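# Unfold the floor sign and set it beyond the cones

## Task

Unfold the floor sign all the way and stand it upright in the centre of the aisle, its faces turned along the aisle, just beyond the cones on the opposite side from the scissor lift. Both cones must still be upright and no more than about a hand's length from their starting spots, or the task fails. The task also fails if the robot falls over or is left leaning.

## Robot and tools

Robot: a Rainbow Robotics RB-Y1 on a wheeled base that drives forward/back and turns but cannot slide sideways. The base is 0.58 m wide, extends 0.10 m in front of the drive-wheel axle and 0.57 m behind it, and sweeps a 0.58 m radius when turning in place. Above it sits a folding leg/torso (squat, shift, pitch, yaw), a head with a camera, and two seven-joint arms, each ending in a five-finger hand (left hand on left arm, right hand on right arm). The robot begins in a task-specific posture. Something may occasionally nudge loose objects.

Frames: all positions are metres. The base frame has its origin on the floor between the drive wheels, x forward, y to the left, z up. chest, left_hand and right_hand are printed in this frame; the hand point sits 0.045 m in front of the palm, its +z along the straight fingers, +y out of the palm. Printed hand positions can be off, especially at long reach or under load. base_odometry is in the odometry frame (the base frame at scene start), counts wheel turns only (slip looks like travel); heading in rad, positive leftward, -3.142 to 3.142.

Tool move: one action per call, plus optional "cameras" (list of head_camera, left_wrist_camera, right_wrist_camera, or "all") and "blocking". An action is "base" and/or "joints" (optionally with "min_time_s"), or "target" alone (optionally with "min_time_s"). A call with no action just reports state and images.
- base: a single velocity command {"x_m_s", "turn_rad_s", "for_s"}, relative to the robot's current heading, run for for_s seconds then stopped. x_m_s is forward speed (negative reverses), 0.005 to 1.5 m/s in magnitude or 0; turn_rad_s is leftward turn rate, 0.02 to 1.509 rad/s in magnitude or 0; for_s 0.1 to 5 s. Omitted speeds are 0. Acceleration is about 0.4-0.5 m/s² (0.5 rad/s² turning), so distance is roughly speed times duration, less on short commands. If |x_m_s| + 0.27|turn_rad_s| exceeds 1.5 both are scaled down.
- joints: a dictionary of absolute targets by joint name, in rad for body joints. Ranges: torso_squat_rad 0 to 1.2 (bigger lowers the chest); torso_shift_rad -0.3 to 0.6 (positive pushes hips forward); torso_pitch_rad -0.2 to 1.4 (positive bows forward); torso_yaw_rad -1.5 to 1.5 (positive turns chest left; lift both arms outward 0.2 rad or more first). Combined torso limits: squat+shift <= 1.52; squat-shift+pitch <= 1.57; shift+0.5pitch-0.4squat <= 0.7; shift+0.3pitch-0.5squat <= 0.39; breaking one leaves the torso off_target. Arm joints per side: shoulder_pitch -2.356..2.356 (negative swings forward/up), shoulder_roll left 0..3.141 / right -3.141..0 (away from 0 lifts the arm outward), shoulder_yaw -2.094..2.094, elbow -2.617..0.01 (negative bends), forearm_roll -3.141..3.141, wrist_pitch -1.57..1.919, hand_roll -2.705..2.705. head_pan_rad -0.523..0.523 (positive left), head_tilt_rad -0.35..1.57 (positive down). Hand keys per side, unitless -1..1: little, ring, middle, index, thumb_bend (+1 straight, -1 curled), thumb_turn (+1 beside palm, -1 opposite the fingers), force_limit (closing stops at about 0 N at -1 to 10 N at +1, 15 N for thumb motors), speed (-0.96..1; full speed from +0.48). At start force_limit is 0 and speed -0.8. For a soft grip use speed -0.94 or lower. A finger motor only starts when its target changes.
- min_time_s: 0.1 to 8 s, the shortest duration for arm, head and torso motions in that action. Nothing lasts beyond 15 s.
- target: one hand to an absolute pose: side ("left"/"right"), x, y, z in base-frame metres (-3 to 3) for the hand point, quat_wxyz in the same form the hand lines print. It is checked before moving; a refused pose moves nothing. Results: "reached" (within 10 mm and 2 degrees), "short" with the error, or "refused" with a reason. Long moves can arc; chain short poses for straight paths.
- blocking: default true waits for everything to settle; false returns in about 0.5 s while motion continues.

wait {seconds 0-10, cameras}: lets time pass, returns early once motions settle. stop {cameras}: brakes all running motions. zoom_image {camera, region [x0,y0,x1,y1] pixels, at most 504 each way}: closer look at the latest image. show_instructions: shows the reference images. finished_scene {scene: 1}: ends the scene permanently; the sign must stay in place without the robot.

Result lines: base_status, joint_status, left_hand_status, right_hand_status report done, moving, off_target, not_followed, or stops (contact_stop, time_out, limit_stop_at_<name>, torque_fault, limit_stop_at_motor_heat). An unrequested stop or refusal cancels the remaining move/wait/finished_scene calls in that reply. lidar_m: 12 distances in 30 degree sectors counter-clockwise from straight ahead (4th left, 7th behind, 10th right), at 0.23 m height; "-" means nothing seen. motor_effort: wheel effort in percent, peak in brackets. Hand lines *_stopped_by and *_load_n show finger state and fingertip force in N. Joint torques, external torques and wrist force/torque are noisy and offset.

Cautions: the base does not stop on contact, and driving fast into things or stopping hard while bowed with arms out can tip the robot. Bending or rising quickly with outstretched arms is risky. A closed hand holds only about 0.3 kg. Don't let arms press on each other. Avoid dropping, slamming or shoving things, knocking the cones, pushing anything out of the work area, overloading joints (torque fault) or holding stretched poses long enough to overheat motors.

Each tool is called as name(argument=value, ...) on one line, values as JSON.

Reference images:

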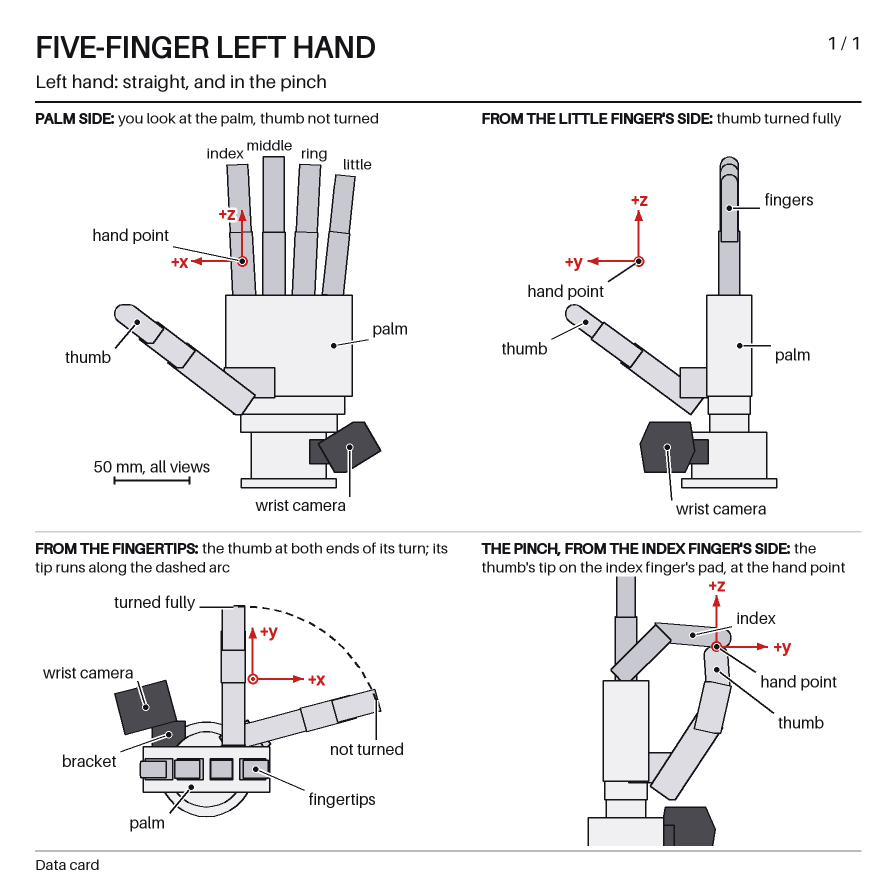

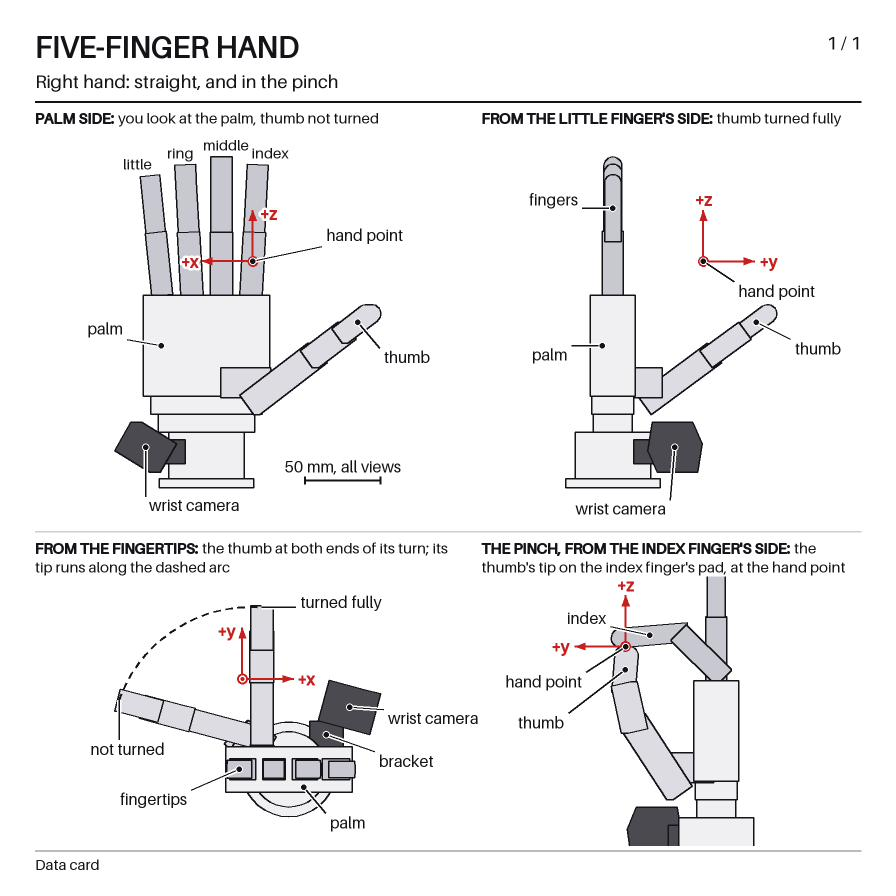

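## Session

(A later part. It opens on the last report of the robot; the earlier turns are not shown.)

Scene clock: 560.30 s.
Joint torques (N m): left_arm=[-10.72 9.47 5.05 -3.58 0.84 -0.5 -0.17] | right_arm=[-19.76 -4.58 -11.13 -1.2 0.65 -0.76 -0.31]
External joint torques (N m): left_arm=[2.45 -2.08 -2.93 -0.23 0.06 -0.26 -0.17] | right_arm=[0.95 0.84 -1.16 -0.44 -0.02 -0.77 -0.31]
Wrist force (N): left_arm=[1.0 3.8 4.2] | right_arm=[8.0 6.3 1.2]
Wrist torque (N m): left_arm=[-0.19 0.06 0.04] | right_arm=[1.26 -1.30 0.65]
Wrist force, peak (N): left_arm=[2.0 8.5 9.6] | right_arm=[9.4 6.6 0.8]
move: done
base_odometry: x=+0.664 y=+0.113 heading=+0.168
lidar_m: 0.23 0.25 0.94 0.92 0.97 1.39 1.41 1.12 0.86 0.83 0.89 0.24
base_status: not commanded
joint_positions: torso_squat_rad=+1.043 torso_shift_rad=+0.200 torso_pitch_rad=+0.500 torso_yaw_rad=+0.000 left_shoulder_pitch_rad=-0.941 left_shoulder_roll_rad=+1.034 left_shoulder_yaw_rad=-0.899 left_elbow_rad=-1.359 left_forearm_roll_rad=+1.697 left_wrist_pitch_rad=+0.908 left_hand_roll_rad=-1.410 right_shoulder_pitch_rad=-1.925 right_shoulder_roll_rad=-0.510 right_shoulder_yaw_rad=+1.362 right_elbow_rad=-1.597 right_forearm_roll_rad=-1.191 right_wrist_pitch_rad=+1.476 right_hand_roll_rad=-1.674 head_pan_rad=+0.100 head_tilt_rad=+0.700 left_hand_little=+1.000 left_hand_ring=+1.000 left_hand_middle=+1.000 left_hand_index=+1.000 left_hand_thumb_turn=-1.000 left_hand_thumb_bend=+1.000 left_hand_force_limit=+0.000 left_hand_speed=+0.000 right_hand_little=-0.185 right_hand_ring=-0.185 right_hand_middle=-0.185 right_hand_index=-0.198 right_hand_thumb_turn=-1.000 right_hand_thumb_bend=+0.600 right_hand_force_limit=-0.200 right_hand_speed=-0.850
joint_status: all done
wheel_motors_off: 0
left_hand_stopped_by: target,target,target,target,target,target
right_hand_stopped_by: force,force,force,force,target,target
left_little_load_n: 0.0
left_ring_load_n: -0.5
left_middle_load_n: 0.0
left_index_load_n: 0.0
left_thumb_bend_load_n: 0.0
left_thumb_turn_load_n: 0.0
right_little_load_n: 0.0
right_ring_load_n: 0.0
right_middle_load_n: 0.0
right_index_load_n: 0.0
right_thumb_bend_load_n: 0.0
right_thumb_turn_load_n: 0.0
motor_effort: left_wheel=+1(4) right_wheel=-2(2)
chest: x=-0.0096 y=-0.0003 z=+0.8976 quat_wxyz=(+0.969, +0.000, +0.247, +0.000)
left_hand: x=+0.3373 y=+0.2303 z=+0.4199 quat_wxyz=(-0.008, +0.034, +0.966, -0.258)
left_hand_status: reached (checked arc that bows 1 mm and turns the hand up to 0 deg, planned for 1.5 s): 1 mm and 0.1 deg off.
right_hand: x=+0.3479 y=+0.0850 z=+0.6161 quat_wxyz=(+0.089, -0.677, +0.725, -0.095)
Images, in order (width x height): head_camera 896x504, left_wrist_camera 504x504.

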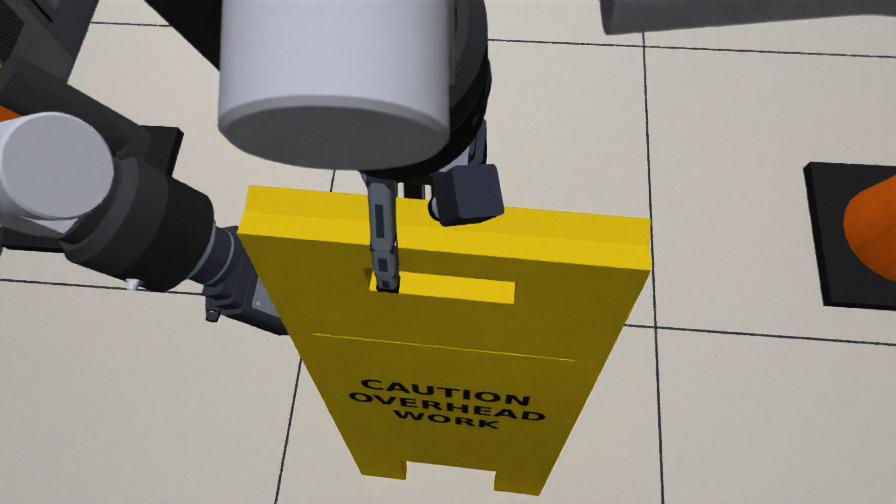

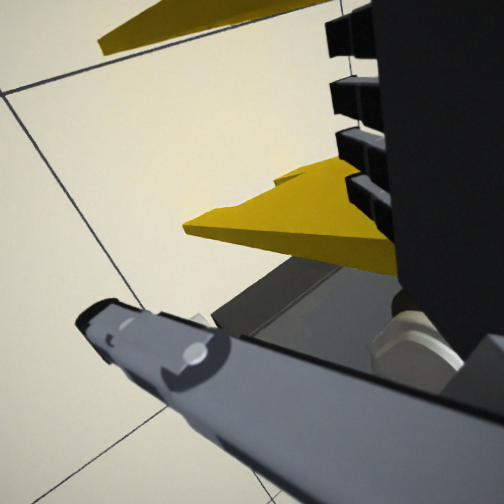

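move(joints={"right_hand_thumb_bend": 1.0, "right_hand_speed": -0.5})

move(target={"side": "right", "x": 0.3503, "y": 0.0850, "z": 0.6218, "quat_wxyz": [0, -0.6820, 0.7313, 0]}, min_time_s=2.5, cameras=["head_camera", "right_wrist_camera"])

Scene clock: 563.37 s.
Joint torques (N m): left_arm=[-10.73 9.87 5.1 -3.74 0.79 -0.58 0.01] | right_arm=[-19.92 -4.66 -11.03 -1.16 0.55 -0.73 -0.16]
External joint torques (N m): left_arm=[2.44 -1.69 -2.88 -0.38 0.01 -0.34 0.01] | right_arm=[0.8 0.76 -1.05 -0.39 -0.12 -0.74 -0.16]
Wrist force (N): left_arm=[1.4 3.5 4.3] | right_arm=[8.3 6.4 1.2]
Wrist torque (N m): left_arm=[-0.24 -0.06 0.02] | right_arm=[1.25 -1.40 0.66]
Wrist force, peak (N): left_arm=[1.4 4.5 4.4] | right_arm=[8.8 6.6 1.6]
move: done
base_odometry: x=+0.664 y=+0.113 heading=+0.168
lidar_m: 0.23 0.25 0.94 0.92 0.98 1.38 1.42 1.13 0.86 0.83 0.88 0.24
base_status: not commanded
joint_positions: torso_squat_rad=+1.043 torso_shift_rad=+0.200 torso_pitch_rad=+0.500 torso_yaw_rad=+0.000 left_shoulder_pitch_rad=-0.941 left_shoulder_roll_rad=+1.034 left_shoulder_yaw_rad=-0.899 left_elbow_rad=-1.359 left_forearm_roll_rad=+1.697 left_wrist_pitch_rad=+0.908 left_hand_roll_rad=-1.410 right_shoulder_pitch_rad=-1.925 right_shoulder_roll_rad=-0.510 right_shoulder_yaw_rad=+1.362 right_elbow_rad=-1.597 right_forearm_roll_rad=-1.191 right_wrist_pitch_rad=+1.476 right_hand_roll_rad=-1.674 head_pan_rad=+0.100 head_tilt_rad=+0.700 left_hand_little=+1.000 left_hand_ring=+1.000 left_hand_middle=+1.000 left_hand_index=+1.000 left_hand_thumb_turn=-1.000 left_hand_thumb_bend=+1.000 left_hand_force_limit=+0.000 left_hand_speed=+0.000 right_hand_little=-0.185 right_hand_ring=-0.185 right_hand_middle=-0.185 right_hand_index=-0.198 right_hand_thumb_turn=-1.000 right_hand_thumb_bend=+1.000 right_hand_force_limit=-0.200 right_hand_speed=-0.500
joint_status: all done
wheel_motors_off: 0
left_hand_stopped_by: target,target,target,target,target,target
right_hand_stopped_by: force,force,force,force,target,target
left_little_load_n: 0.0
left_ring_load_n: 0.0
left_middle_load_n: 0.0
left_index_load_n: 0.0
left_thumb_bend_load_n: 0.0
left_thumb_turn_load_n: 0.0
right_little_load_n: 0.0
right_ring_load_n: 0.0
right_middle_load_n: 0.0
right_index_load_n: 0.5
right_thumb_bend_load_n: 0.0
right_thumb_turn_load_n: 0.0
motor_effort: left_wheel=+0(5) right_wheel=-2(2)
chest: x=-0.0096 y=-0.0003 z=+0.8976 quat_wxyz=(+0.969, +0.000, +0.247, +0.000)
left_hand: x=+0.3373 y=+0.2303 z=+0.4199 quat_wxyz=(-0.008, +0.034, +0.966, -0.258)
right_hand: x=+0.3479 y=+0.0850 z=+0.6161 quat_wxyz=(+0.089, -0.677, +0.725, -0.095)
pictures: none

Scene clock: 566.20 s.
Joint torques (N m): left_arm=[-12.27 10.21 6.04 -4.82 1.35 -0.19 0.14] | right_arm=[-20.36 -4.85 -10.02 -0.65 -0.03 -0.14 0.15]
External joint torques (N m): left_arm=[0.89 -1.34 -1.93 -1.46 0.56 0.06 0.14] | right_arm=[2.14 1.02 -1.03 0.32 -0.18 -0.11 0.15]
Wrist force (N): left_arm=[2.0 3.0 5.0] | right_arm=[6.1 5.0 1.2]
Wrist torque (N m): left_arm=[-0.27 -0.08 0.10] | right_arm=[1.21 -1.42 0.70]
Wrist force, peak (N): left_arm=[3.9 8.0 2.3] | right_arm=[13.4 2.9 1.2]
move: done
base_odometry: x=+0.664 y=+0.113 heading=+0.168
lidar_m: 0.23 0.25 0.95 0.93 0.98 1.38 1.41 1.14 0.86 0.83 0.87 0.24
base_status: not commanded
joint_positions: torso_squat_rad=+1.043 torso_shift_rad=+0.200 torso_pitch_rad=+0.500 torso_yaw_rad=+0.000 left_shoulder_pitch_rad=-0.941 left_shoulder_roll_rad=+1.034 left_shoulder_yaw_rad=-0.899 left_elbow_rad=-1.359 left_forearm_roll_rad=+1.697 left_wrist_pitch_rad=+0.908 left_hand_roll_rad=-1.410 right_shoulder_pitch_rad=-1.907 right_shoulder_roll_rad=-0.446 right_shoulder_yaw_rad=+1.285 right_elbow_rad=-1.231 right_forearm_roll_rad=-1.440 right_wrist_pitch_rad=+1.482 right_hand_roll_rad=-1.331 head_pan_rad=+0.100 head_tilt_rad=+0.700 left_hand_little=+1.000 left_hand_ring=+1.000 left_hand_middle=+1.000 left_hand_index=+1.000 left_hand_thumb_turn=-1.000 left_hand_thumb_bend=+1.000 left_hand_force_limit=+0.000 left_hand_speed=+0.000 right_hand_little=-0.185 right_hand_ring=-0.185 right_hand_middle=-0.185 right_hand_index=-0.198 right_hand_thumb_turn=-1.000 right_hand_thumb_bend=+1.000 right_hand_force_limit=-0.200 right_hand_speed=-0.500
joint_status: all done
wheel_motors_off: 0
left_hand_stopped_by: target,target,target,target,target,target
right_hand_stopped_by: force,force,force,force,target,target
left_little_load_n: 0.0
left_ring_load_n: 0.0
left_middle_load_n: 0.0
left_index_load_n: 0.0
left_thumb_bend_load_n: 0.0
left_thumb_turn_load_n: 0.0
right_little_load_n: 0.0
right_ring_load_n: 0.5
right_middle_load_n: 0.0
right_index_load_n: 0.0
right_thumb_bend_load_n: 0.0
right_thumb_turn_load_n: 0.0
motor_effort: left_wheel=+0(6) right_wheel=-1(2)
chest: x=-0.0096 y=-0.0003 z=+0.8976 quat_wxyz=(+0.969, +0.000, +0.247, +0.000)
left_hand: x=+0.3371 y=+0.2305 z=+0.4197 quat_wxyz=(-0.009, +0.034, +0.966, -0.258)
right_hand: x=+0.3502 y=+0.0848 z=+0.6219 quat_wxyz=(+0.001, -0.682, +0.732, +0.000)
right_hand_status: reached (checked arc that bows 13 mm and turns the hand up to 15 deg, planned for 2.5 s): 0 mm and 0.1 deg off.
Images, in order (width x height): head_camera 896x504, right_wrist_camera 504x504.

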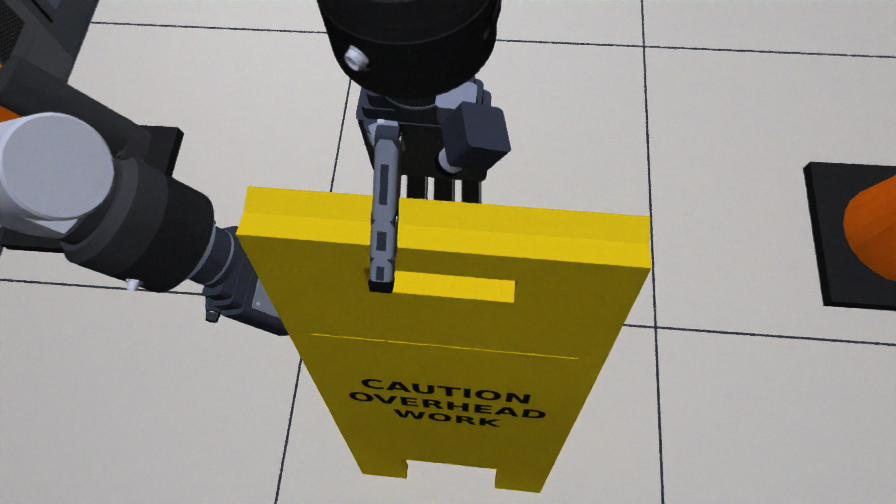

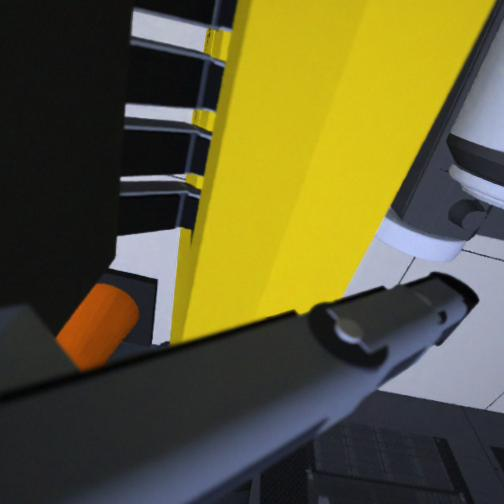

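move(target={"side": "right", "x": 0.3503, "y": 0.0850, "z": 0.6285, "quat_wxyz": [0, -0.6820, 0.7313, 0]}, min_time_s=1.2, cameras=["head_camera", "right_wrist_camera"])

Scene clock: 567.87 s.
Joint torques (N m): left_arm=[-12.11 11.05 5.9 -4.65 1.16 -0.22 0.11] | right_arm=[-24.73 -7.06 -12.37 -2.11 -0.65 -0.07 -0.01]
External joint torques (N m): left_arm=[1.05 -0.5 -2.08 -1.29 0.38 0.03 0.12] | right_arm=[-2.2 -1.11 -3.35 -1.18 -0.8 -0.04 -0.01]
Wrist force (N): left_arm=[2.2 2.4 4.9] | right_arm=[6.1 5.1 9.8]
Wrist torque (N m): left_arm=[-0.32 -0.13 0.05] | right_arm=[1.21 -1.59 0.63]
Wrist force, peak (N): left_arm=[1.6 3.5 6.0] | right_arm=[7.4 4.6 10.1]
move: done
base_odometry: x=+0.664 y=+0.113 heading=+0.168
lidar_m: 0.24 0.26 0.95 0.92 0.98 1.38 1.41 1.15 0.86 0.83 0.88 0.25
base_status: not commanded
joint_positions: torso_squat_rad=+1.043 torso_shift_rad=+0.200 torso_pitch_rad=+0.500 torso_yaw_rad=+0.000 left_shoulder_pitch_rad=-0.941 left_shoulder_roll_rad=+1.034 left_shoulder_yaw_rad=-0.899 left_elbow_rad=-1.359 left_forearm_roll_rad=+1.697 left_wrist_pitch_rad=+0.908 left_hand_roll_rad=-1.410 right_shoulder_pitch_rad=-1.917 right_shoulder_roll_rad=-0.449 right_shoulder_yaw_rad=+1.279 right_elbow_rad=-1.233 right_forearm_roll_rad=-1.449 right_wrist_pitch_rad=+1.495 right_hand_roll_rad=-1.331 head_pan_rad=+0.100 head_tilt_rad=+0.700 left_hand_little=+1.000 left_hand_ring=+1.000 left_hand_middle=+1.000 left_hand_index=+1.000 left_hand_thumb_turn=-1.000 left_hand_thumb_bend=+1.000 left_hand_force_limit=+0.000 left_hand_speed=+0.000 right_hand_little=-0.185 right_hand_ring=-0.185 right_hand_middle=-0.184 right_hand_index=-0.198 right_hand_thumb_turn=-1.000 right_hand_thumb_bend=+1.000 right_hand_force_limit=-0.200 right_hand_speed=-0.500
joint_status: all done
wheel_motors_off: 0
left_hand_stopped_by: target,target,target,target,target,target
right_hand_stopped_by: force,force,force,force,target,target
left_little_load_n: 0.0
left_ring_load_n: 0.0
left_middle_load_n: -0.5
left_index_load_n: -0.5
left_thumb_bend_load_n: 0.0
left_thumb_turn_load_n: 0.0
right_little_load_n: 1.5
right_ring_load_n: 3.0
right_middle_load_n: 2.0
right_index_load_n: 4.0
right_thumb_bend_load_n: -0.5
right_thumb_turn_load_n: 0.0
motor_effort: left_wheel=+1(5) right_wheel=-1(2)
chest: x=-0.0096 y=-0.0003 z=+0.8976 quat_wxyz=(+0.969, +0.000, +0.247, +0.000)
left_hand: x=+0.3371 y=+0.2304 z=+0.4197 quat_wxyz=(-0.009, +0.034, +0.966, -0.258)
right_hand: x=+0.3500 y=+0.0847 z=+0.6277 quat_wxyz=(-0.001, -0.682, +0.731, +0.000)
right_hand_status: reached (checked arc that bows 0 mm and turns the hand up to 0 deg, planned for 1.2 s): 1 mm and 0.1 deg off.
Images, in order (width x height): head_camera 896x504, right_wrist_camera 504x504.

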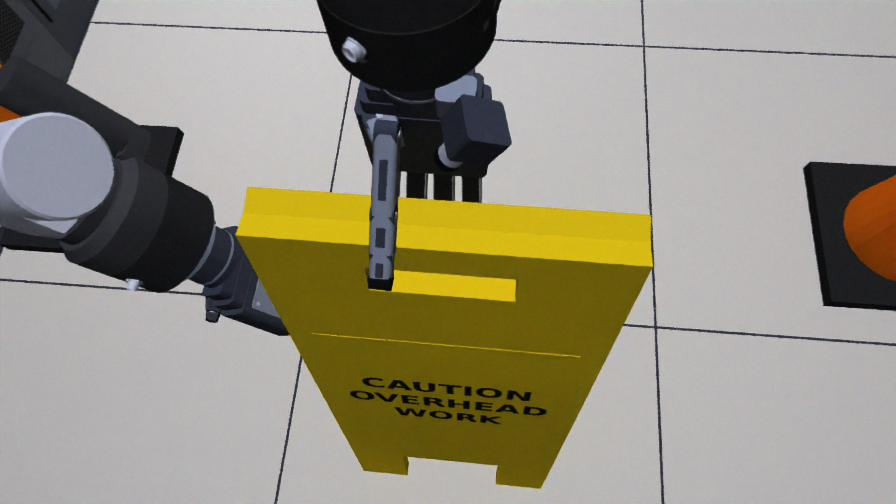

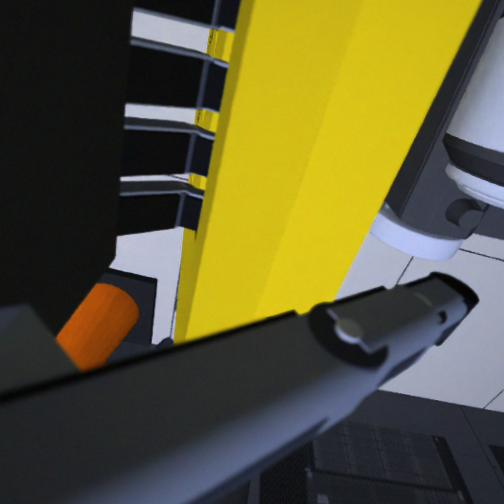

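move(target={"side": "right", "x": 0.3503, "y": 0.0850, "z": 0.6240, "quat_wxyz": [0, -0.6820, 0.7313, 0]}, min_time_s=1.2, cameras=["head_camera"])

Scene clock: 569.60 s.
Joint torques (N m): left_arm=[-12.18 10.5 6.18 -5.03 1.2 -0.14 0.05] | right_arm=[-20.31 -4.56 -6.73 -0.68 0.63 -0.48 0.1]
External joint torques (N m): left_arm=[0.98 -1.05 -1.8 -1.68 0.42 0.11 0.06] | right_arm=[2.21 1.34 2.26 0.28 0.48 -0.45 0.1]
Wrist force (N): left_arm=[1.9 4.2 6.2] | right_arm=[6.2 5.3 1.1]
Wrist torque (N m): left_arm=[-0.31 -0.01 -0.07] | right_arm=[1.25 -1.45 0.72]
Wrist force, peak (N): left_arm=[1.9 4.2 6.2] | right_arm=[6.6 5.0 10.4]
move: done
base_odometry: x=+0.664 y=+0.113 heading=+0.168
lidar_m: 0.24 0.26 0.93 0.92 0.96 1.39 1.41 1.15 0.86 0.82 0.88 0.25
base_status: not commanded
joint_positions: torso_squat_rad=+1.043 torso_shift_rad=+0.200 torso_pitch_rad=+0.500 torso_yaw_rad=+0.000 left_shoulder_pitch_rad=-0.941 left_shoulder_roll_rad=+1.034 left_shoulder_yaw_rad=-0.899 left_elbow_rad=-1.359 left_forearm_roll_rad=+1.697 left_wrist_pitch_rad=+0.908 left_hand_roll_rad=-1.410 right_shoulder_pitch_rad=-1.911 right_shoulder_roll_rad=-0.446 right_shoulder_yaw_rad=+1.283 right_elbow_rad=-1.229 right_forearm_roll_rad=-1.444 right_wrist_pitch_rad=+1.487 right_hand_roll_rad=-1.329 head_pan_rad=+0.100 head_tilt_rad=+0.700 left_hand_little=+1.000 left_hand_ring=+1.000 left_hand_middle=+1.000 left_hand_index=+1.000 left_hand_thumb_turn=-1.000 left_hand_thumb_bend=+1.000 left_hand_force_limit=+0.000 left_hand_speed=+0.000 right_hand_little=-0.185 right_hand_ring=-0.185 right_hand_middle=-0.185 right_hand_index=-0.198 right_hand_thumb_turn=-1.000 right_hand_thumb_bend=+1.000 right_hand_force_limit=-0.200 right_hand_speed=-0.500
joint_status: all done
wheel_motors_off: 0
left_hand_stopped_by: target,target,target,target,target,target
right_hand_stopped_by: force,force,force,force,target,target
left_little_load_n: 0.0
left_ring_load_n: 0.0
left_middle_load_n: 0.0
left_index_load_n: 0.0
left_thumb_bend_load_n: 0.0
left_thumb_turn_load_n: 0.0
right_little_load_n: 0.0
right_ring_load_n: 0.0
right_middle_load_n: 0.0
right_index_load_n: 0.0
right_thumb_bend_load_n: 0.0
right_thumb_turn_load_n: 0.0
motor_effort: left_wheel=+0(4) right_wheel=-1(1)
chest: x=-0.0096 y=-0.0003 z=+0.8976 quat_wxyz=(+0.969, +0.000, +0.247, +0.000)
left_hand: x=+0.3371 y=+0.2304 z=+0.4197 quat_wxyz=(-0.009, +0.034, +0.966, -0.258)
right_hand: x=+0.3504 y=+0.0851 z=+0.6243 quat_wxyz=(+0.000, -0.682, +0.731, +0.000)
right_hand_status: reached (checked arc that bows 0 mm and turns the hand up to 0 deg, planned for 1.2 s): 0 mm and 0.0 deg off.
Images, in order (width x height): head_camera 896x504.

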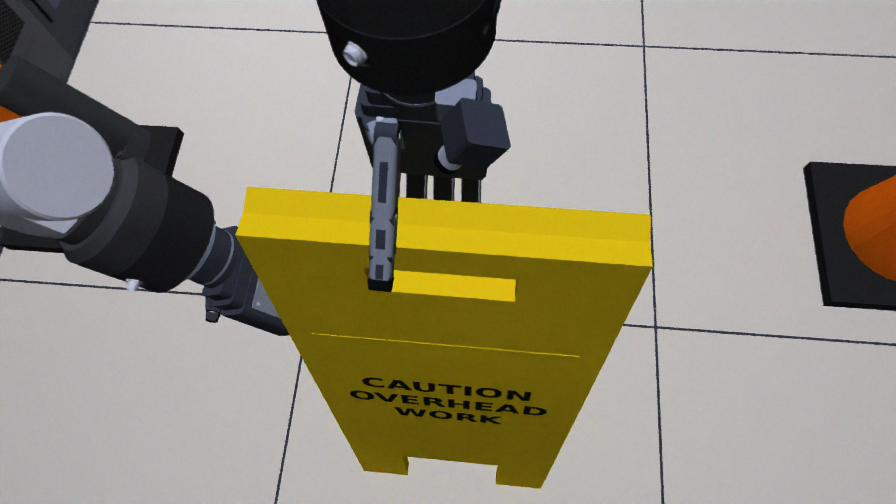

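move(target={"side": "left", "x": 0.3385, "y": 0.2300, "z": 0.4290, "quat_wxyz": [0.0090, -0.0337, -0.9653, 0.2586]}, min_time_s=1.0)

move(target={"side": "left", "x": 0.3385, "y": 0.2300, "z": 0.4360, "quat_wxyz": [0.0090, -0.0337, -0.9653, 0.2586]}, min_time_s=1.0, cameras=["head_camera", "left_wrist_camera"])

Scene clock: 573.17 s.
Joint torques (N m): left_arm=[-13.39 12.92 10.12 -5.37 1.63 -0.1 0.48] | right_arm=[-20.58 -5.07 -7.02 -0.75 0.4 -0.37 0.03]
External joint torques (N m): left_arm=[-0.19 1.28 1.99 -2.04 0.84 0.16 0.49] | right_arm=[1.93 0.84 1.97 0.2 0.24 -0.34 0.03]
Wrist force (N): left_arm=[1.4 4.3 6.7] | right_arm=[6.6 4.5 1.0]
Wrist torque (N m): left_arm=[-0.40 0.01 0.07] | right_arm=[1.19 -1.40 0.65]
Wrist force, peak (N): left_arm=[2.2 5.0 7.3] | right_arm=[7.7 4.4 1.3]
move: done
base_odometry: x=+0.664 y=+0.113 heading=+0.168
lidar_m: 0.23 0.26 0.94 0.92 0.98 1.39 1.41 1.14 0.86 0.83 0.87 0.24
base_status: not commanded
joint_positions: torso_squat_rad=+1.043 torso_shift_rad=+0.200 torso_pitch_rad=+0.500 torso_yaw_rad=+0.000 left_shoulder_pitch_rad=-0.946 left_shoulder_roll_rad=+1.053 left_shoulder_yaw_rad=-0.895 left_elbow_rad=-1.386 left_forearm_roll_rad=+1.700 left_wrist_pitch_rad=+0.919 left_hand_roll_rad=-1.390 right_shoulder_pitch_rad=-1.911 right_shoulder_roll_rad=-0.446 right_shoulder_yaw_rad=+1.283 right_elbow_rad=-1.229 right_forearm_roll_rad=-1.444 right_wrist_pitch_rad=+1.487 right_hand_roll_rad=-1.329 head_pan_rad=+0.100 head_tilt_rad=+0.700 left_hand_little=+1.000 left_hand_ring=+1.000 left_hand_middle=+1.000 left_hand_index=+1.000 left_hand_thumb_turn=-1.000 left_hand_thumb_bend=+1.000 left_hand_force_limit=+0.000 left_hand_speed=+0.000 right_hand_little=-0.185 right_hand_ring=-0.185 right_hand_middle=-0.185 right_hand_index=-0.198 right_hand_thumb_turn=-1.000 right_hand_thumb_bend=+1.000 right_hand_force_limit=-0.200 right_hand_speed=-0.500
joint_status: all done
wheel_motors_off: 0
left_hand_stopped_by: target,target,target,target,target,target
right_hand_stopped_by: force,force,force,force,target,target
left_little_load_n: -0.5
left_ring_load_n: 0.0
left_middle_load_n: 0.0
left_index_load_n: 0.0
left_thumb_bend_load_n: 0.0
left_thumb_turn_load_n: 0.0
right_little_load_n: 0.0
right_ring_load_n: 0.0
right_middle_load_n: 0.0
right_index_load_n: 0.0
right_thumb_bend_load_n: 0.0
right_thumb_turn_load_n: 0.0
motor_effort: left_wheel=+1(3) right_wheel=-1(2)
chest: x=-0.0096 y=-0.0003 z=+0.8976 quat_wxyz=(+0.969, +0.000, +0.247, +0.000)
left_hand: x=+0.3380 y=+0.2302 z=+0.4283 quat_wxyz=(-0.010, +0.034, +0.965, -0.258)
left_hand_status: reached (checked arc that bows 1 mm and turns the hand up to 0 deg, planned for 1.0 s): 1 mm and 0.1 deg off.
right_hand: x=+0.3504 y=+0.0850 z=+0.6242 quat_wxyz=(+0.000, -0.682, +0.731, +0.000)
pictures: none

Scene clock: 574.50 s.
Joint torques (N m): left_arm=[-15.5 12.54 11.03 -6.24 1.67 -0.38 0.62] | right_arm=[-20.76 -5.1 -7.34 -0.82 0.19 -0.62 -0.12]
External joint torques (N m): left_arm=[-2.33 0.82 2.78 -2.93 0.87 -0.1 0.62] | right_arm=[1.76 0.81 1.65 0.13 0.04 -0.59 -0.12]
Wrist force (N): left_arm=[2.0 7.9 10.3] | right_arm=[8.5 4.9 0.4]
Wrist torque (N m): left_arm=[-0.50 0.12 0.04] | right_arm=[1.20 -1.49 0.67]
Wrist force, peak (N): left_arm=[1.7 7.1 11.4] | right_arm=[8.7 5.4 0.9]
move: done
base_odometry: x=+0.664 y=+0.113 heading=+0.168
lidar_m: 0.23 0.25 0.94 0.93 0.97 1.40 1.41 1.14 0.86 0.83 0.90 0.25
base_status: not commanded
joint_positions: torso_squat_rad=+1.043 torso_shift_rad=+0.200 torso_pitch_rad=+0.500 torso_yaw_rad=+0.000 left_shoulder_pitch_rad=-0.948 left_shoulder_roll_rad=+1.072 left_shoulder_yaw_rad=-0.892 left_elbow_rad=-1.414 left_forearm_roll_rad=+1.700 left_wrist_pitch_rad=+0.923 left_hand_roll_rad=-1.371 right_shoulder_pitch_rad=-1.911 right_shoulder_roll_rad=-0.446 right_shoulder_yaw_rad=+1.283 right_elbow_rad=-1.229 right_forearm_roll_rad=-1.444 right_wrist_pitch_rad=+1.487 right_hand_roll_rad=-1.329 head_pan_rad=+0.100 head_tilt_rad=+0.700 left_hand_little=+1.000 left_hand_ring=+1.000 left_hand_middle=+1.000 left_hand_index=+1.000 left_hand_thumb_turn=-1.000 left_hand_thumb_bend=+1.000 left_hand_force_limit=+0.000 left_hand_speed=+0.000 right_hand_little=-0.185 right_hand_ring=-0.185 right_hand_middle=-0.185 right_hand_index=-0.198 right_hand_thumb_turn=-1.000 right_hand_thumb_bend=+1.000 right_hand_force_limit=-0.200 right_hand_speed=-0.500
joint_status: all done
wheel_motors_off: 0
left_hand_stopped_by: target,target,target,target,target,target
right_hand_stopped_by: force,force,force,force,target,target
left_little_load_n: -0.5
left_ring_load_n: 0.0
left_middle_load_n: 0.0
left_index_load_n: -0.5
left_thumb_bend_load_n: 0.0
left_thumb_turn_load_n: 0.0
right_little_load_n: 0.0
right_ring_load_n: 0.0
right_middle_load_n: 0.5
right_index_load_n: -1.0
right_thumb_bend_load_n: 0.0
right_thumb_turn_load_n: 0.0
motor_effort: left_wheel=-1(5) right_wheel=-2(2)
chest: x=-0.0096 y=-0.0003 z=+0.8976 quat_wxyz=(+0.969, +0.000, +0.247, +0.000)
left_hand: x=+0.3377 y=+0.2304 z=+0.4352 quat_wxyz=(-0.010, +0.034, +0.965, -0.258)
left_hand_status: reached (checked arc that bows 1 mm and turns the hand up to 0 deg, planned for 1.0 s): 1 mm and 0.1 deg off.
right_hand: x=+0.3504 y=+0.0850 z=+0.6242 quat_wxyz=(+0.000, -0.682, +0.731, +0.000)
Images, in order (width x height): head_camera 896x504, left_wrist_camera 504x504.

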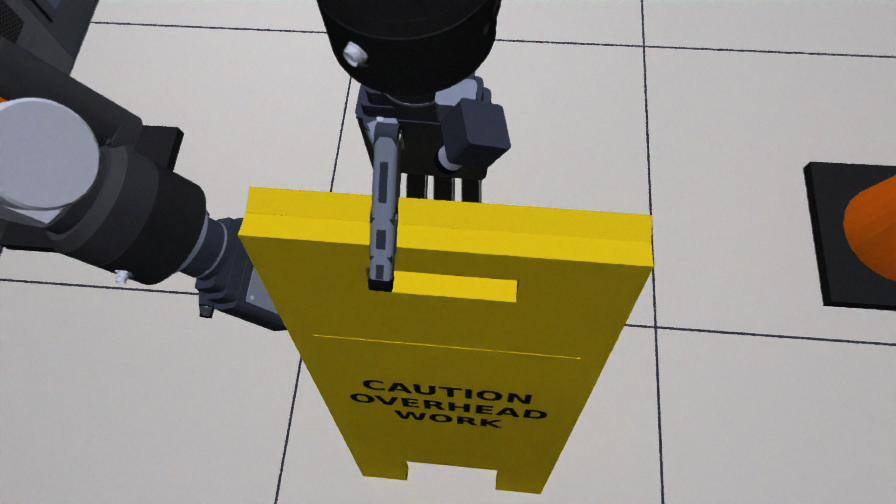

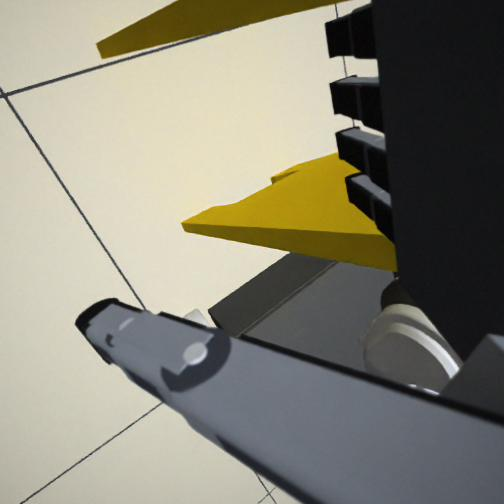

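move(target={"side": "left", "x": 0.3370, "y": 0.2300, "z": 0.4200, "quat_wxyz": [0.0090, -0.0337, -0.9653, 0.2586]}, min_time_s=1.5)

move(target={"side": "right", "x": 0.3620, "y": 0.0848, "z": 0.6240, "quat_wxyz": [0, -0.6820, 0.7313, 0]}, min_time_s=1.2)

move(target={"side": "right", "x": 0.3720, "y": 0.0846, "z": 0.6240, "quat_wxyz": [0, -0.6820, 0.7313, 0]}, min_time_s=1.2, cameras=["head_camera", "right_wrist_camera"])

Scene clock: 576.57 s.
Joint torques (N m): left_arm=[-10.89 10.89 5.63 -3.21 0.49 -0.53 0.13] | right_arm=[-20.5 -4.71 -7.57 -0.88 0.17 -0.69 0.14]
External joint torques (N m): left_arm=[2.28 -0.66 -2.35 0.15 -0.3 -0.29 0.14] | right_arm=[2.02 1.2 1.42 0.07 0.01 -0.66 0.14]
Wrist force (N): left_arm=[1.9 1.9 5.5] | right_arm=[6.9 4.6 1.3]
Wrist torque (N m): left_arm=[-0.39 -0.05 0.12] | right_arm=[1.17 -1.39 0.60]
Wrist force, peak (N): left_arm=[1.7 7.2 11.4] | right_arm=[8.4 4.8 1.5]
move: done
base_odometry: x=+0.664 y=+0.113 heading=+0.168
lidar_m: 0.23 0.25 0.94 0.92 0.97 1.38 1.41 1.14 0.86 0.84 0.88 0.24
base_status: not commanded
joint_positions: torso_squat_rad=+1.043 torso_shift_rad=+0.200 torso_pitch_rad=+0.500 torso_yaw_rad=+0.000 left_shoulder_pitch_rad=-0.941 left_shoulder_roll_rad=+1.034 left_shoulder_yaw_rad=-0.898 left_elbow_rad=-1.359 left_forearm_roll_rad=+1.699 left_wrist_pitch_rad=+0.909 left_hand_roll_rad=-1.411 right_shoulder_pitch_rad=-1.911 right_shoulder_roll_rad=-0.446 right_shoulder_yaw_rad=+1.283 right_elbow_rad=-1.229 right_forearm_roll_rad=-1.444 right_wrist_pitch_rad=+1.487 right_hand_roll_rad=-1.329 head_pan_rad=+0.100 head_tilt_rad=+0.700 left_hand_little=+1.000 left_hand_ring=+1.000 left_hand_middle=+1.000 left_hand_index=+1.000 left_hand_thumb_turn=-1.000 left_hand_thumb_bend=+1.000 left_hand_force_limit=+0.000 left_hand_speed=+0.000 right_hand_little=-0.185 right_hand_ring=-0.185 right_hand_middle=-0.185 right_hand_index=-0.198 right_hand_thumb_turn=-1.000 right_hand_thumb_bend=+1.000 right_hand_force_limit=-0.200 right_hand_speed=-0.500
joint_status: all done
wheel_motors_off: 0
left_hand_stopped_by: target,target,target,target,target,target
right_hand_stopped_by: force,force,force,force,target,target
left_little_load_n: 0.0
left_ring_load_n: 0.0
left_middle_load_n: 0.0
left_index_load_n: 0.0
left_thumb_bend_load_n: 0.0
left_thumb_turn_load_n: 0.0
right_little_load_n: 0.0
right_ring_load_n: 0.0
right_middle_load_n: 0.0
right_index_load_n: 0.5
right_thumb_bend_load_n: 0.0
right_thumb_turn_load_n: 0.0
motor_effort: left_wheel=+1(4) right_wheel=-1(2)
chest: x=-0.0096 y=-0.0003 z=+0.8976 quat_wxyz=(+0.969, +0.000, +0.247, +0.000)
left_hand: x=+0.3373 y=+0.2300 z=+0.4203 quat_wxyz=(-0.009, +0.034, +0.965, -0.259)
left_hand_status: reached (checked arc that bows 1 mm and turns the hand up to 0 deg, planned for 1.5 s): 0 mm and 0.0 deg off.
right_hand: x=+0.3504 y=+0.0849 z=+0.6242 quat_wxyz=(+0.000, -0.682, +0.731, +0.000)
pictures: none

Scene clock: 578.10 s.
Joint torques (N m): left_arm=[-10.37 10.8 5.28 -3.13 0.32 -0.58 -0.2] | right_arm=[-22.18 -5.09 -9.56 -0.55 -0.03 -0.36 -0.03]
External joint torques (N m): left_arm=[2.8 -0.75 -2.7 0.23 -0.47 -0.33 -0.19] | right_arm=[0.67 0.95 -0.85 0.36 -0.18 -0.32 -0.03]
Wrist force (N): left_arm=[2.0 1.4 5.0] | right_arm=[5.9 4.6 0.6]
Wrist torque (N m): left_arm=[-0.43 -0.10 0.10] | right_arm=[1.15 -1.33 0.62]
Wrist force, peak (N): left_arm=[2.2 2.6 5.9] | right_arm=[8.3 4.7 1.5]
move: done
base_odometry: x=+0.664 y=+0.113 heading=+0.168
lidar_m: 0.24 0.26 0.95 0.92 0.98 1.38 1.41 1.14 0.86 0.83 0.88 0.23
base_status: not commanded
joint_positions: torso_squat_rad=+1.043 torso_shift_rad=+0.200 torso_pitch_rad=+0.500 torso_yaw_rad=+0.000 left_shoulder_pitch_rad=-0.941 left_shoulder_roll_rad=+1.034 left_shoulder_yaw_rad=-0.898 left_elbow_rad=-1.359 left_forearm_roll_rad=+1.699 left_wrist_pitch_rad=+0.909 left_hand_roll_rad=-1.411 right_shoulder_pitch_rad=-1.917 right_shoulder_roll_rad=-0.431 right_shoulder_yaw_rad=+1.281 right_elbow_rad=-1.165 right_forearm_roll_rad=-1.446 right_wrist_pitch_rad=+1.483 right_hand_roll_rad=-1.282 head_pan_rad=+0.100 head_tilt_rad=+0.700 left_hand_little=+1.000 left_hand_ring=+1.000 left_hand_middle=+1.000 left_hand_index=+1.000 left_hand_thumb_turn=-1.000 left_hand_thumb_bend=+1.000 left_hand_force_limit=+0.000 left_hand_speed=+0.000 right_hand_little=-0.185 right_hand_ring=-0.185 right_hand_middle=-0.185 right_hand_index=-0.198 right_hand_thumb_turn=-1.000 right_hand_thumb_bend=+1.000 right_hand_force_limit=-0.200 right_hand_speed=-0.500
joint_status: all done
wheel_motors_off: 0
left_hand_stopped_by: target,target,target,target,target,target
right_hand_stopped_by: force,force,force,force,target,target
left_little_load_n: -0.5
left_ring_load_n: 0.5
left_middle_load_n: 0.0
left_index_load_n: 0.0
left_thumb_bend_load_n: 0.0
left_thumb_turn_load_n: 0.0
right_little_load_n: 0.0
right_ring_load_n: 0.0
right_middle_load_n: 0.5
right_index_load_n: 0.0
right_thumb_bend_load_n: 0.0
right_thumb_turn_load_n: 0.0
motor_effort: left_wheel=+1(4) right_wheel=-1(2)
chest: x=-0.0096 y=-0.0003 z=+0.8976 quat_wxyz=(+0.969, +0.000, +0.247, +0.000)
left_hand: x=+0.3373 y=+0.2300 z=+0.4203 quat_wxyz=(-0.009, +0.034, +0.965, -0.259)
right_hand: x=+0.3617 y=+0.0842 z=+0.6240 quat_wxyz=(+0.001, -0.682, +0.732, -0.001)
right_hand_status: reached (checked arc that bows 1 mm and turns the hand up to 0 deg, planned for 1.2 s): 1 mm and 0.2 deg off.
pictures: none

Scene clock: 579.63 s.
Joint torques (N m): left_arm=[-10.74 10.86 5.18 -3.28 0.87 -0.22 -0.07] | right_arm=[-22.81 -5.87 -9.09 -0.05 0.82 -0.91 -0.09]
External joint torques (N m): left_arm=[2.43 -0.7 -2.81 0.08 0.08 0.02 -0.06] | right_arm=[0.34 0.3 -0.71 0.82 0.66 -0.88 -0.09]
Wrist force (N): left_arm=[0.5 3.1 5.3] | right_arm=[8.4 7.0 -0.3]
Wrist torque (N m): left_arm=[-0.26 -0.02 -0.02] | right_arm=[1.20 -1.47 0.67]
Wrist force, peak (N): left_arm=[0.5 3.3 5.8] | right_arm=[8.1 8.8 -1.9]
move: done
base_odometry: x=+0.664 y=+0.113 heading=+0.168
lidar_m: 0.23 0.26 0.94 0.92 0.97 1.38 1.41 1.14 0.86 0.83 0.89 0.24
base_status: not commanded
joint_positions: torso_squat_rad=+1.043 torso_shift_rad=+0.200 torso_pitch_rad=+0.500 torso_yaw_rad=+0.000 left_shoulder_pitch_rad=-0.941 left_shoulder_roll_rad=+1.034 left_shoulder_yaw_rad=-0.898 left_elbow_rad=-1.359 left_forearm_roll_rad=+1.699 left_wrist_pitch_rad=+0.909 left_hand_roll_rad=-1.411 right_shoulder_pitch_rad=-1.925 right_shoulder_roll_rad=-0.412 right_shoulder_yaw_rad=+1.278 right_elbow_rad=-1.096 right_forearm_roll_rad=-1.451 right_wrist_pitch_rad=+1.480 right_hand_roll_rad=-1.235 head_pan_rad=+0.100 head_tilt_rad=+0.700 left_hand_little=+1.000 left_hand_ring=+1.000 left_hand_middle=+1.000 left_hand_index=+1.000 left_hand_thumb_turn=-1.000 left_hand_thumb_bend=+1.000 left_hand_force_limit=+0.000 left_hand_speed=+0.000 right_hand_little=-0.185 right_hand_ring=-0.185 right_hand_middle=-0.185 right_hand_index=-0.198 right_hand_thumb_turn=-1.000 right_hand_thumb_bend=+1.000 right_hand_force_limit=-0.200 right_hand_speed=-0.500
joint_status: all done
wheel_motors_off: 0
left_hand_stopped_by: target,target,target,target,target,target
right_hand_stopped_by: force,force,force,force,target,target
left_little_load_n: 0.0
left_ring_load_n: -0.5
left_middle_load_n: 0.0
left_index_load_n: 0.0
left_thumb_bend_load_n: 0.0
left_thumb_turn_load_n: 0.0
right_little_load_n: 0.0
right_ring_load_n: 0.0
right_middle_load_n: 0.0
right_index_load_n: 0.5
right_thumb_bend_load_n: 0.0
right_thumb_turn_load_n: -0.5
motor_effort: left_wheel=+1(3) right_wheel=-1(2)
chest: x=-0.0096 y=-0.0003 z=+0.8976 quat_wxyz=(+0.969, +0.000, +0.247, +0.000)
left_hand: x=+0.3374 y=+0.2300 z=+0.4202 quat_wxyz=(-0.009, +0.034, +0.965, -0.259)
right_hand: x=+0.3715 y=+0.0841 z=+0.6240 quat_wxyz=(+0.001, -0.682, +0.732, +0.000)
right_hand_status: reached (checked arc that bows 1 mm and turns the hand up to 0 deg, planned for 1.2 s): 1 mm and 0.2 deg off.
Images, in order (width x height): head_camera 896x504, right_wrist_camera 504x504.

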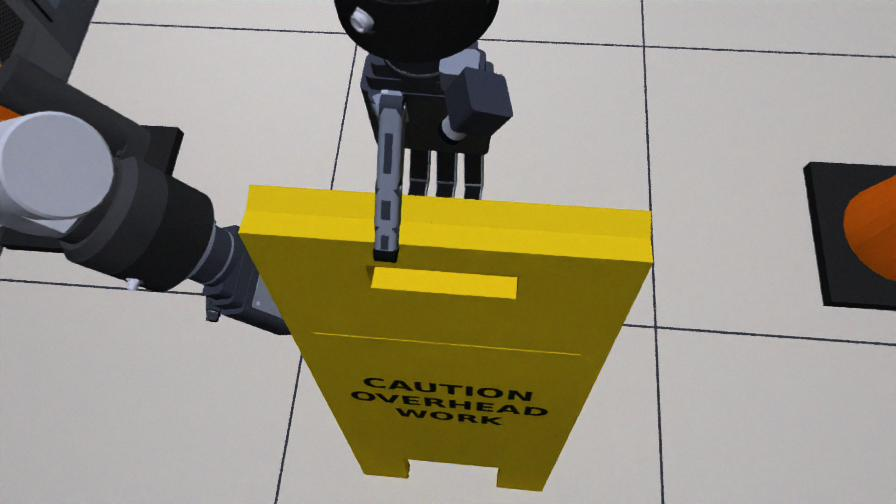

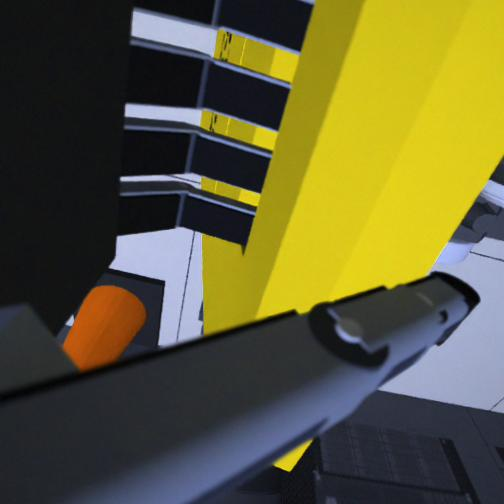

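move(target={"side": "right", "x": 0.3744, "y": 0.0841, "z": 0.6265, "quat_wxyz": [-0.0772, -0.6777, 0.7267, 0.0827]}, min_time_s=2.0, cameras=["head_camera", "right_wrist_camera"])

Scene clock: 582.20 s.
Joint torques (N m): left_arm=[-13.11 10.67 7.66 -4.79 1.29 -0.16 -0.05] | right_arm=[-23.58 -5.83 -4.44 -1.28 -0.94 -0.61 0.02]
External joint torques (N m): left_arm=[0.05 -0.88 -0.32 -1.44 0.5 0.08 -0.05] | right_arm=[0.47 0.83 -1.84 -0.48 -0.8 -0.93 0.02]
Wrist force (N): left_arm=[1.5 4.7 4.5] | right_arm=[9.4 4.1 3.9]
Wrist torque (N m): left_arm=[-0.16 -0.20 -0.07] | right_arm=[1.09 -1.39 0.58]
Wrist force, peak (N): left_arm=[6.3 20.2 -9.3] | right_arm=[12.1 13.5 -20.1]
move: done
base_odometry: x=+0.664 y=+0.113 heading=+0.168
lidar_m: 0.26 0.27 0.94 0.92 0.98 1.38 1.41 1.13 0.86 0.83 0.89 0.28
base_status: not commanded
joint_positions: torso_squat_rad=+1.043 torso_shift_rad=+0.200 torso_pitch_rad=+0.500 torso_yaw_rad=+0.000 left_shoulder_pitch_rad=-0.941 left_shoulder_roll_rad=+1.034 left_shoulder_yaw_rad=-0.899 left_elbow_rad=-1.359 left_forearm_roll_rad=+1.699 left_wrist_pitch_rad=+0.909 left_hand_roll_rad=-1.411 right_shoulder_pitch_rad=-1.997 right_shoulder_roll_rad=-0.095 right_shoulder_yaw_rad=+1.219 right_elbow_rad=-0.267 right_forearm_roll_rad=-1.598 right_wrist_pitch_rad=+1.582 right_hand_roll_rad=-0.723 head_pan_rad=+0.100 head_tilt_rad=+0.700 left_hand_little=+1.000 left_hand_ring=+1.000 left_hand_middle=+1.000 left_hand_index=+1.000 left_hand_thumb_turn=-1.000 left_hand_thumb_bend=+1.000 left_hand_force_limit=+0.000 left_hand_speed=+0.000 right_hand_little=-0.185 right_hand_ring=-0.185 right_hand_middle=-0.184 right_hand_index=-0.198 right_hand_thumb_turn=-1.000 right_hand_thumb_bend=+1.000 right_hand_force_limit=-0.200 right_hand_speed=-0.500
joint_status: all done
wheel_motors_off: 0
left_hand_stopped_by: target,target,target,target,target,target
right_hand_stopped_by: force,force,force,force,target,target
left_little_load_n: 0.0
left_ring_load_n: 0.0
left_middle_load_n: 0.0
left_index_load_n: -0.5
left_thumb_bend_load_n: 0.0
left_thumb_turn_load_n: 0.0
right_little_load_n: 0.0
right_ring_load_n: 0.0
right_middle_load_n: 3.0
right_index_load_n: 0.5
right_thumb_bend_load_n: 0.0
right_thumb_turn_load_n: -0.5
motor_effort: left_wheel=+0(4) right_wheel=-1(2)
chest: x=-0.0097 y=-0.0003 z=+0.8976 quat_wxyz=(+0.969, +0.000, +0.247, +0.000)
left_hand: x=+0.3370 y=+0.2303 z=+0.4200 quat_wxyz=(-0.009, +0.034, +0.965, -0.258)
right_hand: x=+0.3741 y=+0.0835 z=+0.6265 quat_wxyz=(-0.069, -0.676, +0.729, +0.080)
right_hand_status: reached (checked arc that bows 26 mm and turns the hand up to 12 deg, as near as the solve gets, planned for 2.0 s): 1 mm and 1.1 deg off.
Images, in order (width x height): head_camera 896x504, right_wrist_camera 504x504.

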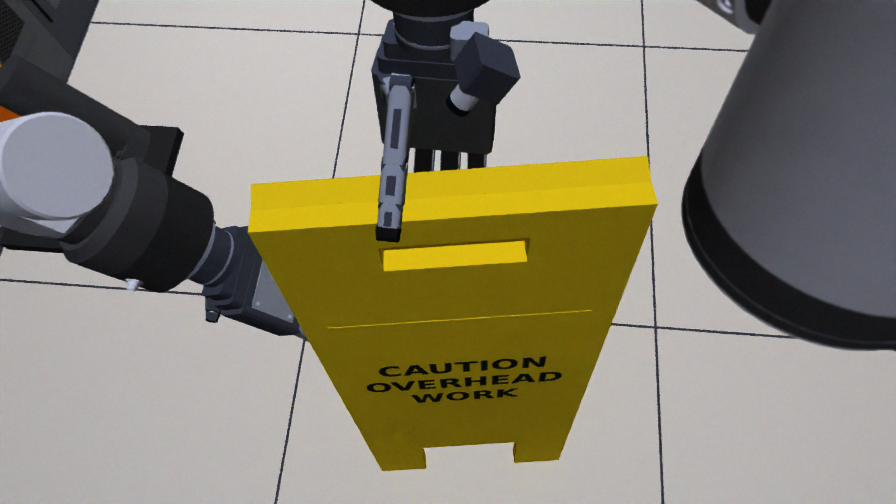

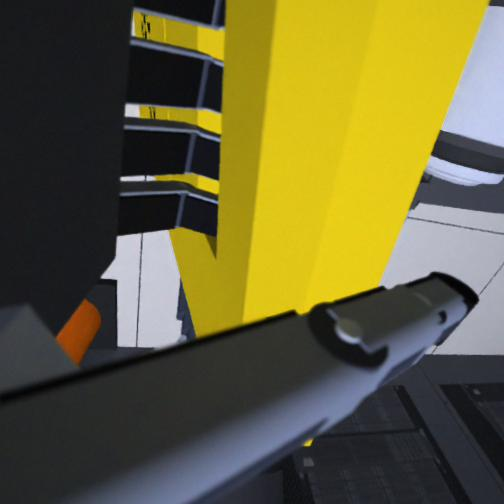

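move(cameras=["head_camera","right_wrist_camera","left_wrist_camera"])

Scene clock: 583.20 s.
Joint torques (N m): left_arm=[-12.55 10.39 7.24 -4.67 1.48 -0.2 -0.16] | right_arm=[-23.81 -5.62 -4.29 -1.21 -1.08 -0.48 -0.11]
External joint torques (N m): left_arm=[0.62 -1.17 -0.73 -1.31 0.69 0.05 -0.16] | right_arm=[0.24 1.06 -1.68 -0.41 -0.95 -0.79 -0.11]
Wrist force (N): left_arm=[1.4 4.4 3.9] | right_arm=[9.4 4.7 3.8]
Wrist torque (N m): left_arm=[-0.24 -0.28 -0.05] | right_arm=[1.15 -1.34 0.64]
Wrist force, peak (N): left_arm=[0.9 5.1 5.2] | right_arm=[10.3 4.7 3.7]
base_odometry: x=+0.664 y=+0.113 heading=+0.168
lidar_m: 0.26 0.27 0.95 0.92 0.98 1.38 1.41 1.14 0.86 0.83 0.88 0.28
base_status: not commanded
joint_positions: torso_squat_rad=+1.043 torso_shift_rad=+0.200 torso_pitch_rad=+0.500 torso_yaw_rad=+0.000 left_shoulder_pitch_rad=-0.941 left_shoulder_roll_rad=+1.034 left_shoulder_yaw_rad=-0.899 left_elbow_rad=-1.359 left_forearm_roll_rad=+1.699 left_wrist_pitch_rad=+0.909 left_hand_roll_rad=-1.411 right_shoulder_pitch_rad=-1.997 right_shoulder_roll_rad=-0.095 right_shoulder_yaw_rad=+1.219 right_elbow_rad=-0.267 right_forearm_roll_rad=-1.598 right_wrist_pitch_rad=+1.582 right_hand_roll_rad=-0.723 head_pan_rad=+0.100 head_tilt_rad=+0.700 left_hand_little=+1.000 left_hand_ring=+1.000 left_hand_middle=+1.000 left_hand_index=+1.000 left_hand_thumb_turn=-1.000 left_hand_thumb_bend=+1.000 left_hand_force_limit=+0.000 left_hand_speed=+0.000 right_hand_little=-0.185 right_hand_ring=-0.185 right_hand_middle=-0.184 right_hand_index=-0.198 right_hand_thumb_turn=-1.000 right_hand_thumb_bend=+1.000 right_hand_force_limit=-0.200 right_hand_speed=-0.500
joint_status: all done
wheel_motors_off: 0
left_hand_stopped_by: target,target,target,target,target,target
right_hand_stopped_by: force,force,force,force,target,target
left_little_load_n: 0.0
left_ring_load_n: 0.0
left_middle_load_n: 0.0
left_index_load_n: 0.0
left_thumb_bend_load_n: 0.0
left_thumb_turn_load_n: 0.0
right_little_load_n: 0.0
right_ring_load_n: 0.0
right_middle_load_n: 2.5
right_index_load_n: 0.5
right_thumb_bend_load_n: 0.0
right_thumb_turn_load_n: 0.0
motor_effort: left_wheel=+0(4) right_wheel=-1(2)
chest: x=-0.0097 y=-0.0003 z=+0.8976 quat_wxyz=(+0.969, +0.000, +0.247, +0.000) (m; base frame)
left_hand: x=+0.3370 y=+0.2303 z=+0.4200 quat_wxyz=(-0.009, +0.034, +0.965, -0.258) (m; base frame)
right_hand: x=+0.3741 y=+0.0835 z=+0.6265 quat_wxyz=(-0.069, -0.676, +0.729, +0.080) (m; base frame)
right_hand_status: reached (checked arc that bows 26 mm and turns the hand up to 12 deg, as near as the solve gets, planned for 2.0 s): 1 mm and 1.1 deg off.
pictures: head_camera, left_wrist_camera, right_wrist_camera
Images, in order (width x height): head_camera 896x504, left_wrist_camera 504x504, right_wrist_camera 504x504.

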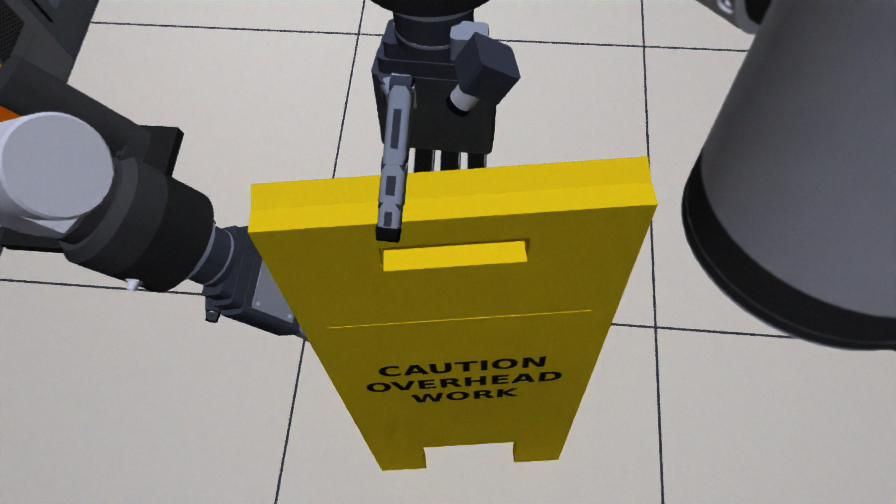

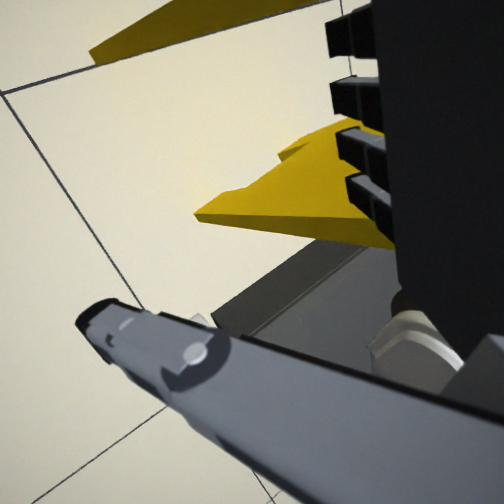

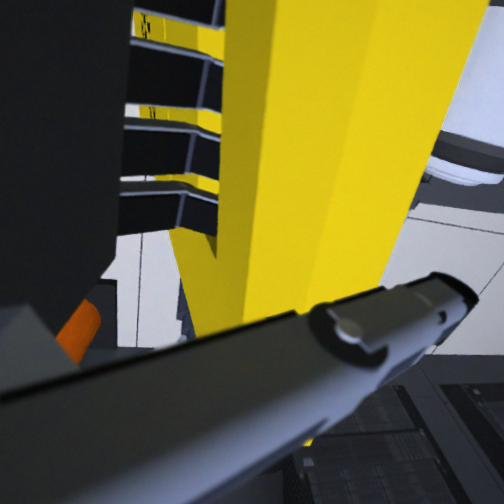

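zoom_image(camera="head_camera", region=[340, 120, 560, 290])

zoom_image(camera="right_wrist_camera", region=[80, 0, 400, 300])

Scaled by 2.291 from the camera's image (finer frame: 1280x720).

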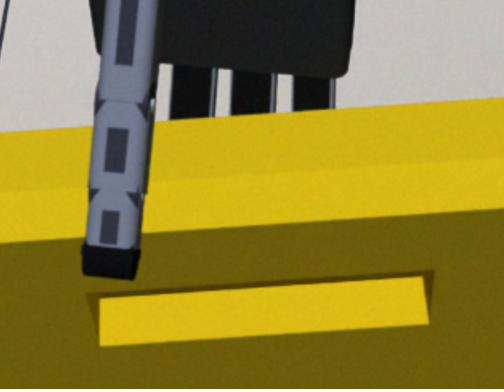

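Scaled by 1.575 from the camera's image (finer frame: 720x720).

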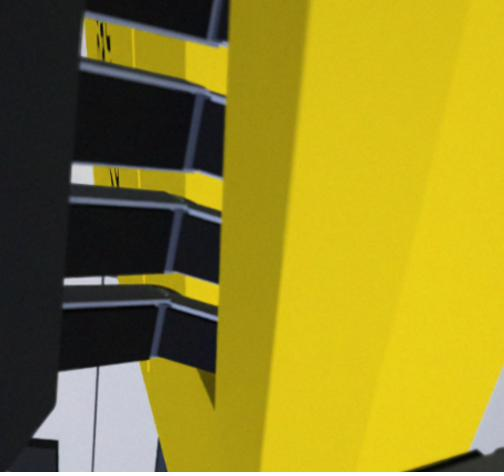

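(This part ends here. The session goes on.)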